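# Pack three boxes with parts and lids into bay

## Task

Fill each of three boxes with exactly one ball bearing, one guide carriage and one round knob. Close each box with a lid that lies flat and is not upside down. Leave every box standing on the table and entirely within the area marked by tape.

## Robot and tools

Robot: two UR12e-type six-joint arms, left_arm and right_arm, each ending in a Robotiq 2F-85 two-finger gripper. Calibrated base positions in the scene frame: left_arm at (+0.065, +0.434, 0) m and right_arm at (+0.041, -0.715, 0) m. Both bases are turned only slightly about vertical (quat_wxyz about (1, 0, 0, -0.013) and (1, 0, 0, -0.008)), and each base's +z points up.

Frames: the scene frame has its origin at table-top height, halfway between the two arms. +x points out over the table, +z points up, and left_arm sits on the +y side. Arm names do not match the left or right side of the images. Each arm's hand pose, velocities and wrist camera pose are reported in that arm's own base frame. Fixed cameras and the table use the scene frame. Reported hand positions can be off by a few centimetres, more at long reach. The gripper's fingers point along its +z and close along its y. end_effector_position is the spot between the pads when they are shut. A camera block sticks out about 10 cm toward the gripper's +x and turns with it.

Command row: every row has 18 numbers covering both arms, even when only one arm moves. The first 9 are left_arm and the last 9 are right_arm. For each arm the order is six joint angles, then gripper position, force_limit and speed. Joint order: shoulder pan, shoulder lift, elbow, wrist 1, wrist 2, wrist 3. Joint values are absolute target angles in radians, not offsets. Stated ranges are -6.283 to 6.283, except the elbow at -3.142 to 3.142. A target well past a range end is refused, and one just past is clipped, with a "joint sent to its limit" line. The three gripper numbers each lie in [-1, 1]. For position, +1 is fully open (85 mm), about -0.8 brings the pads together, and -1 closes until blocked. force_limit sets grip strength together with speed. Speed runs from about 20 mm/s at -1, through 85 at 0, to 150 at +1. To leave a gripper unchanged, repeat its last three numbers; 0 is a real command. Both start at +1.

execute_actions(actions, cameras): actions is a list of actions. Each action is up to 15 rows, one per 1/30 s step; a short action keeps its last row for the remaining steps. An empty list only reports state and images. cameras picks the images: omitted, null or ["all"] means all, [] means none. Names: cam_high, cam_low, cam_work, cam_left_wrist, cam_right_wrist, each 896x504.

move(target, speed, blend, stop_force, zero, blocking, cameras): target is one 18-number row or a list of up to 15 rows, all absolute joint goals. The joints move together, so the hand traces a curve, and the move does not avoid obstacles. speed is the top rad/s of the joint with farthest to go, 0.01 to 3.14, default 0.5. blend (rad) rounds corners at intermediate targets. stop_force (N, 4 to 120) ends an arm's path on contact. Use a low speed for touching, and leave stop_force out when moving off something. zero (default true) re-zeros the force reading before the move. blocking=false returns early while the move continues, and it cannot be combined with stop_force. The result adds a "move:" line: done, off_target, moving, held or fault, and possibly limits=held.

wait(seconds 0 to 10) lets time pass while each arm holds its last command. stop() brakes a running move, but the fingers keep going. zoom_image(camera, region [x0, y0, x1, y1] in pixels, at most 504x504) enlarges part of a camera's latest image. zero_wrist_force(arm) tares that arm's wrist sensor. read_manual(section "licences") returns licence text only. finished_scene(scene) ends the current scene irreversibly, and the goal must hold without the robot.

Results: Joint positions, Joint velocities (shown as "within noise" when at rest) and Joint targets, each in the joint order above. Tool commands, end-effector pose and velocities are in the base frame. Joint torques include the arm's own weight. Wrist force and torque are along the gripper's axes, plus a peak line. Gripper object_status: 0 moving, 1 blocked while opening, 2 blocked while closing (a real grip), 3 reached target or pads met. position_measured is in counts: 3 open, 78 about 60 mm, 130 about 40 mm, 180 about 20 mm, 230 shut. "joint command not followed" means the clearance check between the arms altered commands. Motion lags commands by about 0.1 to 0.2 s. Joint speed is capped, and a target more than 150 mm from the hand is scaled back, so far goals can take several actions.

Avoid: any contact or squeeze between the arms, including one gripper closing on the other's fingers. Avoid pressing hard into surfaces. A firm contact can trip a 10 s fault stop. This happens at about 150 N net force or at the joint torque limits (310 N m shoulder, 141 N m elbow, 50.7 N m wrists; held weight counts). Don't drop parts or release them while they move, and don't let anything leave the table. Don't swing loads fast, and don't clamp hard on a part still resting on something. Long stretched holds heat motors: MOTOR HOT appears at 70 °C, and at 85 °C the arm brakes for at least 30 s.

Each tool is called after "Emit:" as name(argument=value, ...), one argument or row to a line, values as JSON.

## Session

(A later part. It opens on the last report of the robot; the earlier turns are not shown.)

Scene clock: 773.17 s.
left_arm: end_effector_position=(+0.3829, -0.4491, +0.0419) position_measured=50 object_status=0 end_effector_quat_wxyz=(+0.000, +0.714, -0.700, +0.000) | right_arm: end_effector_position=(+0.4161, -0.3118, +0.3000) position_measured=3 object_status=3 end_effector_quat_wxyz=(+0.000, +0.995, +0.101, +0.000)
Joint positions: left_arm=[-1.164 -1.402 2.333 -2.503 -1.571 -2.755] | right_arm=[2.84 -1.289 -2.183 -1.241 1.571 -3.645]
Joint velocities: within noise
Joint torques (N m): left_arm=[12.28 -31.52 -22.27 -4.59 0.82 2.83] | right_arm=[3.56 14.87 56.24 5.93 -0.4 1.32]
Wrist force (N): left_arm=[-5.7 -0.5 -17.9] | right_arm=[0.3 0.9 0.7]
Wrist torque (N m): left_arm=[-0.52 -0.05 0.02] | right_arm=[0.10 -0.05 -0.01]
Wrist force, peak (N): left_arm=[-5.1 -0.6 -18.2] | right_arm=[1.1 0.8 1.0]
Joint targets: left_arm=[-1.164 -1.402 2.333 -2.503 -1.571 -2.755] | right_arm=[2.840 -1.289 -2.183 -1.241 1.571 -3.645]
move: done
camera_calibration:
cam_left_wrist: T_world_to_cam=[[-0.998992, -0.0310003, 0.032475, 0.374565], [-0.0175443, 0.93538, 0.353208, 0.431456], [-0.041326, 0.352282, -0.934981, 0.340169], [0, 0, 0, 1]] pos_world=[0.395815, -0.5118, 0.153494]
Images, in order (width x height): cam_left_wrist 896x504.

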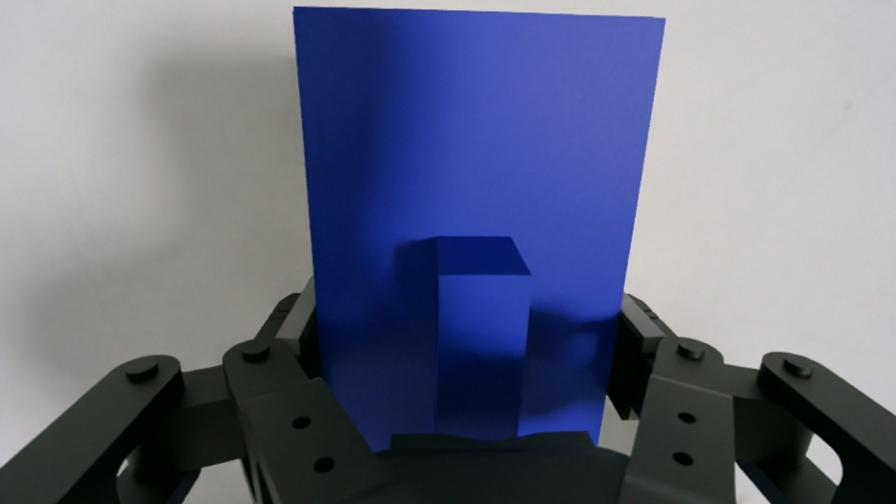

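Emit:
move(
  target=[
    [-1.1644,-1.4917,2.2979,-2.377,-1.5708,-2.7552,-1,-0.6,-1,2.84,-1.2886,-2.183,-1.2408,1.571,-3.6454,1,0,0],
    [-1.1644,-1.5712,2.2514,-2.251,-1.5708,-2.7552,-1,-0.6,-1,2.84,-1.2886,-2.183,-1.2408,1.571,-3.6454,1,0,0],
    [-1.4012,-1.2789,1.902,-2.1939,-1.5708,-2.998,-1,-0.6,-1,2.84,-1.2886,-2.183,-1.2408,1.571,-3.6454,1,0,0],
    [-1.4012,-1.1897,1.954,-2.3351,-1.5708,-2.998,-1,-0.6,-1,2.84,-1.2886,-2.183,-1.2408,1.571,-3.6454,1,0,0],
  ],
  speed=[0.1,0.2,0.25,0.1],
  blend=[0.02,0.03,0.03,0],
  cameras=["cam_left_wrist","cam_work"],
)

Emit:
move(
  target=[-1.4012,-1.1391,1.973,-2.4047,-1.5708,-2.998,-1,-0.6,-1,2.84,-1.2886,-2.183,-1.2408,1.571,-3.6454,1,0,0],
  speed=0.015,
  stop_force=6,
  cameras=[],
)

Scene clock: 782.97 s.
left_arm: end_effector_position=(+0.3000, -0.7200, +0.0701) position_measured=50 object_status=2 end_effector_quat_wxyz=(+0.000, +0.716, -0.698, +0.000) | right_arm: end_effector_position=(+0.4161, -0.3118, +0.3000) position_measured=3 object_status=3 end_effector_quat_wxyz=(+0.000, +0.995, +0.101, +0.000)
Joint positions: left_arm=[-1.401 -1.19 1.954 -2.335 -1.571 -2.998] | right_arm=[2.84 -1.289 -2.183 -1.241 1.571 -3.645]
Joint velocities: within noise
Joint torques (N m): left_arm=[-16.45 -59.34 -26.04 -6.72 0.53 -3.44] | right_arm=[5.49 15.91 54.9 6.66 -0.39 1.42]
Wrist force (N): left_arm=[-0.3 -1.9 4.6] | right_arm=[0.3 1.2 0.6]
Wrist torque (N m): left_arm=[-0.39 0.02 0.09] | right_arm=[0.15 -0.04 -0.01]
Wrist force, peak (N): left_arm=[-6.1 -0.7 -18.1] | right_arm=[0.8 1.3 0.9]
Joint targets: left_arm=[-1.401 -1.190 1.954 -2.335 -1.571 -2.998] | right_arm=[2.840 -1.289 -2.183 -1.241 1.571 -3.645]
move: done
camera_calibration:
cam_left_wrist: T_world_to_cam=[[-0.998789, -0.0369452, 0.0324819, 0.278132], [-0.0231119, 0.935288, 0.353133, 0.675026], [-0.0434264, 0.351954, -0.935009, 0.458928], [0, 0, 0, 1]] pos_world=[0.313326, -0.78259, 0.181694]
Images, in order (width x height): cam_work 896x504, cam_left_wrist 896x504.

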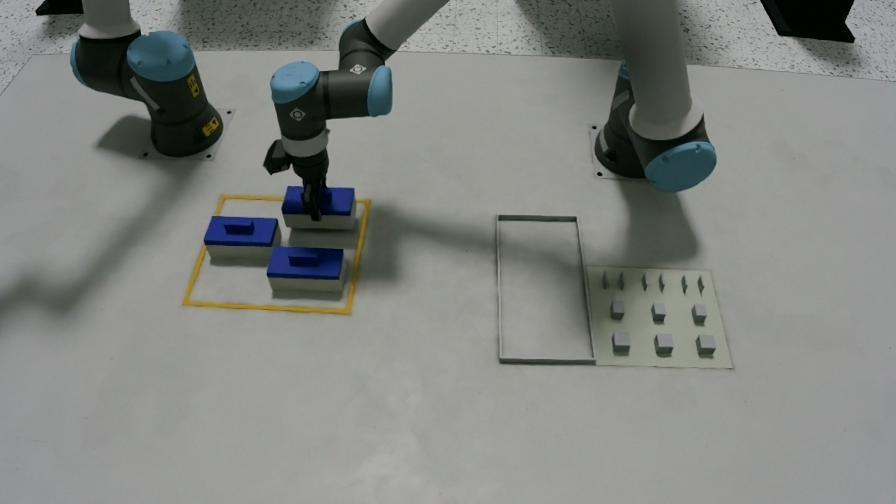

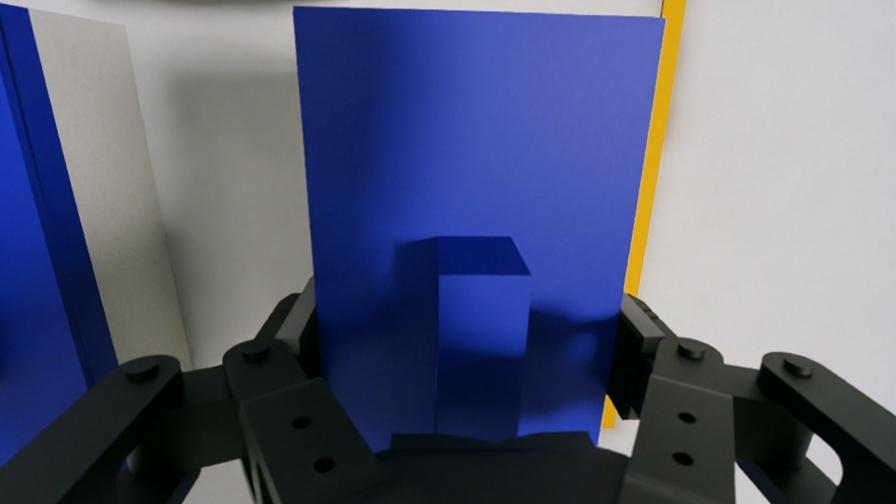

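Scene clock: 787.60 s.
left_arm: end_effector_position=(+0.3000, -0.7203, +0.0425) position_measured=50 object_status=2 end_effector_quat_wxyz=(+0.000, +0.716, -0.698, +0.000) | right_arm: end_effector_position=(+0.4161, -0.3118, +0.3000) position_measured=3 object_status=3 end_effector_quat_wxyz=(+0.000, +0.995, +0.101, +0.000)
Joint positions: left_arm=[-1.401 -1.155 1.967 -2.383 -1.571 -2.998] | right_arm=[2.84 -1.289 -2.183 -1.241 1.571 -3.645]
Joint velocities: within noise
Joint torques (N m): left_arm=[-13.05 -85.74 -45.58 -3.89 0.67 -3.45] | right_arm=[4.55 14.61 54.52 6.71 0.06 1.04]
Wrist force (N): left_arm=[0.7 -1.8 2.3] | right_arm=[0.4 0.9 0.7]
Wrist torque (N m): left_arm=[-0.40 -0.09 0.12] | right_arm=[0.10 -0.06 -0.01]
Wrist force, peak (N): left_arm=[-5.5 -1.0 -16.8] | right_arm=[0.9 1.0 1.1]
Joint targets: left_arm=[-1.401 -1.155 1.967 -2.383 -1.571 -2.998] | right_arm=[2.840 -1.289 -2.183 -1.241 1.571 -3.645]
move: contact (left_arm); left_arm: the wrist 1 is farthest, 0.022 rad from its target
No camera images: "cameras" was empty.

Emit:
move(
  target=[
    [-1.4012,-1.155,1.967,-2.383,-1.5708,-2.998,1,-0.6,-1,2.84,-1.2886,-2.183,-1.2408,1.571,-3.6454,1,0,0],
    [-1.4012,-1.1897,1.954,-2.3351,-1.5708,-2.998,1,-0.6,-1,2.84,-1.2886,-2.183,-1.2408,1.571,-3.6454,1,0,0],
    [-1.4012,-1.2789,1.902,-2.1939,-1.5708,-2.998,1,-0.6,-1,2.84,-1.2886,-2.183,-1.2408,1.571,-3.6454,1,0,0],
    [-1.3542,-1.1354,1.405,-1.8404,-1.5708,-2.951,1,-0.6,-1,2.84,-1.2886,-2.183,-1.2408,1.571,-3.6454,1,0,0],
  ],
  speed=[0.05,0.1,0.2,0.4],
  cameras=["cam_left_wrist","cam_work","cam_low","cam_high"],
)

Scene clock: 794.97 s.
left_arm: end_effector_position=(+0.3697, -0.8700, +0.3000) position_measured=3 object_status=3 end_effector_quat_wxyz=(+0.000, +0.716, -0.698, +0.000) | right_arm: end_effector_position=(+0.4161, -0.3118, +0.3000) position_measured=3 object_status=3 end_effector_quat_wxyz=(+0.000, +0.995, +0.101, +0.000)
Joint positions: left_arm=[-1.354 -1.135 1.405 -1.84 -1.571 -2.951] | right_arm=[2.84 -1.289 -2.183 -1.241 1.571 -3.645]
Joint velocities: within noise
Joint torques (N m): left_arm=[15.53 -72.47 -58.62 -2.41 0.79 3.01] | right_arm=[3.26 11.64 54.97 6.83 -0.38 1.1]
Wrist force (N): left_arm=[0.0 -2.2 0.7] | right_arm=[0.4 0.8 0.7]
Wrist torque (N m): left_arm=[-0.38 -0.12 0.16] | right_arm=[0.08 -0.06 -0.01]
Wrist force, peak (N): left_arm=[0.1 -2.1 4.5] | right_arm=[0.7 1.2 1.3]
Joint targets: left_arm=[-1.354 -1.135 1.405 -1.840 -1.571 -2.951] | right_arm=[2.840 -1.289 -2.183 -1.241 1.571 -3.645]
move: done
camera_calibration:
cam_left_wrist: T_world_to_cam=[[-0.998789, -0.0369439, 0.0324825, 0.334839], [-0.023105, 0.935243, 0.353252, 0.735654], [-0.0434296, 0.352074, -0.934964, 0.729805], [0, 0, 0, 1]] pos_world=[0.383126, -0.93259, 0.411594]
Images, in order (width x height): cam_high 896x504, cam_low 896x504, cam_work 896x504, cam_left_wrist 896x504.

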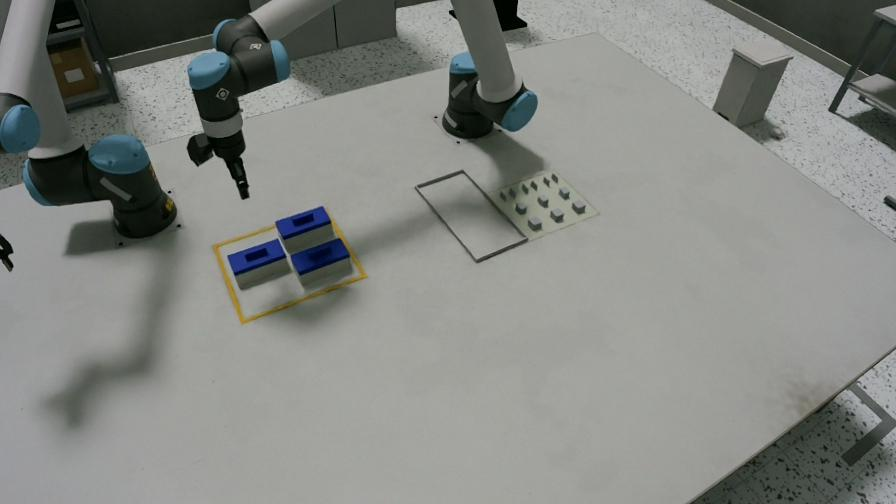

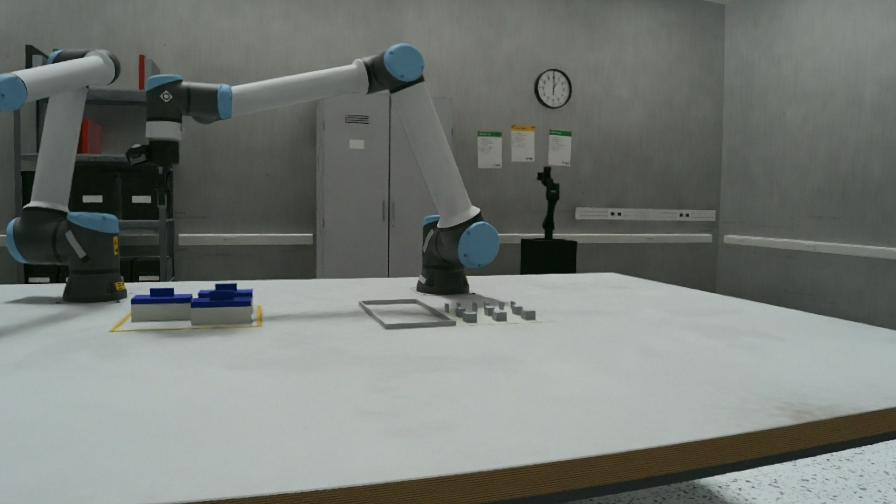

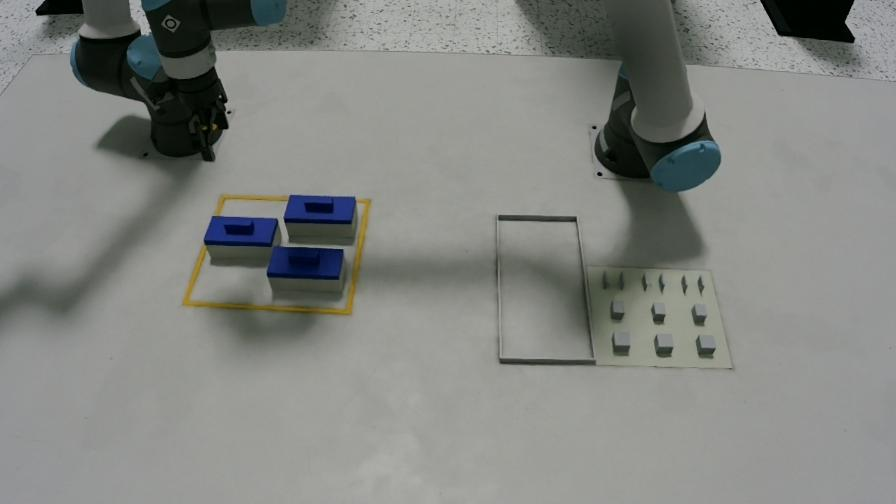

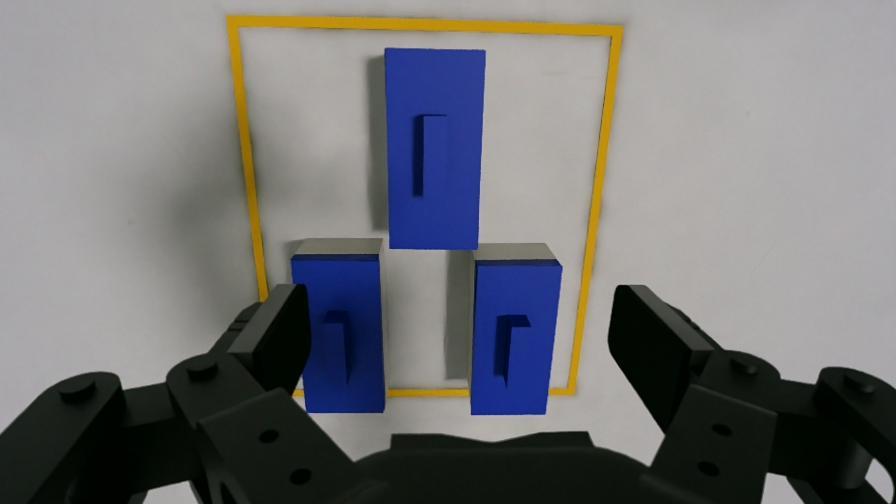

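Emit:
zoom_image(
  camera="cam_high",
  region=[200, 190, 380, 340],
)

Emit:
zoom_image(
  camera="cam_work",
  region=[170, 180, 390, 330],
)

Emit:
zoom_image(
  camera="cam_low",
  region=[100, 270, 280, 350],
)

Scaled by 2.800 from the camera's 896x504 image, which has a finer 1280x720 frame.

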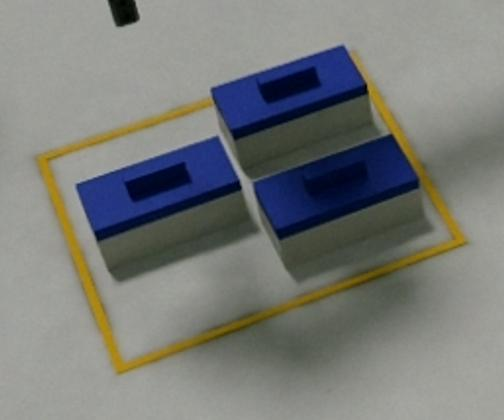

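Scaled by 2.291 from the camera's 896x504 image, which has a finer 1280x720 frame.

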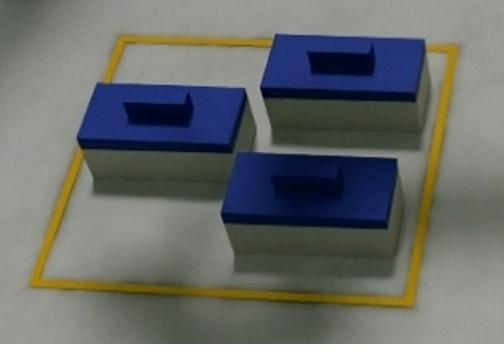

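Scaled by 2.800 from the camera's 896x504 image, which has a finer 1280x720 frame.

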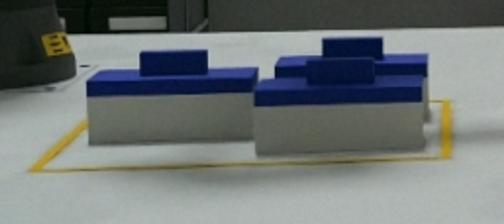

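Good. All inside.

Emit:
finished_scene(
  scene=1,
)

The scene is finished: the task was done.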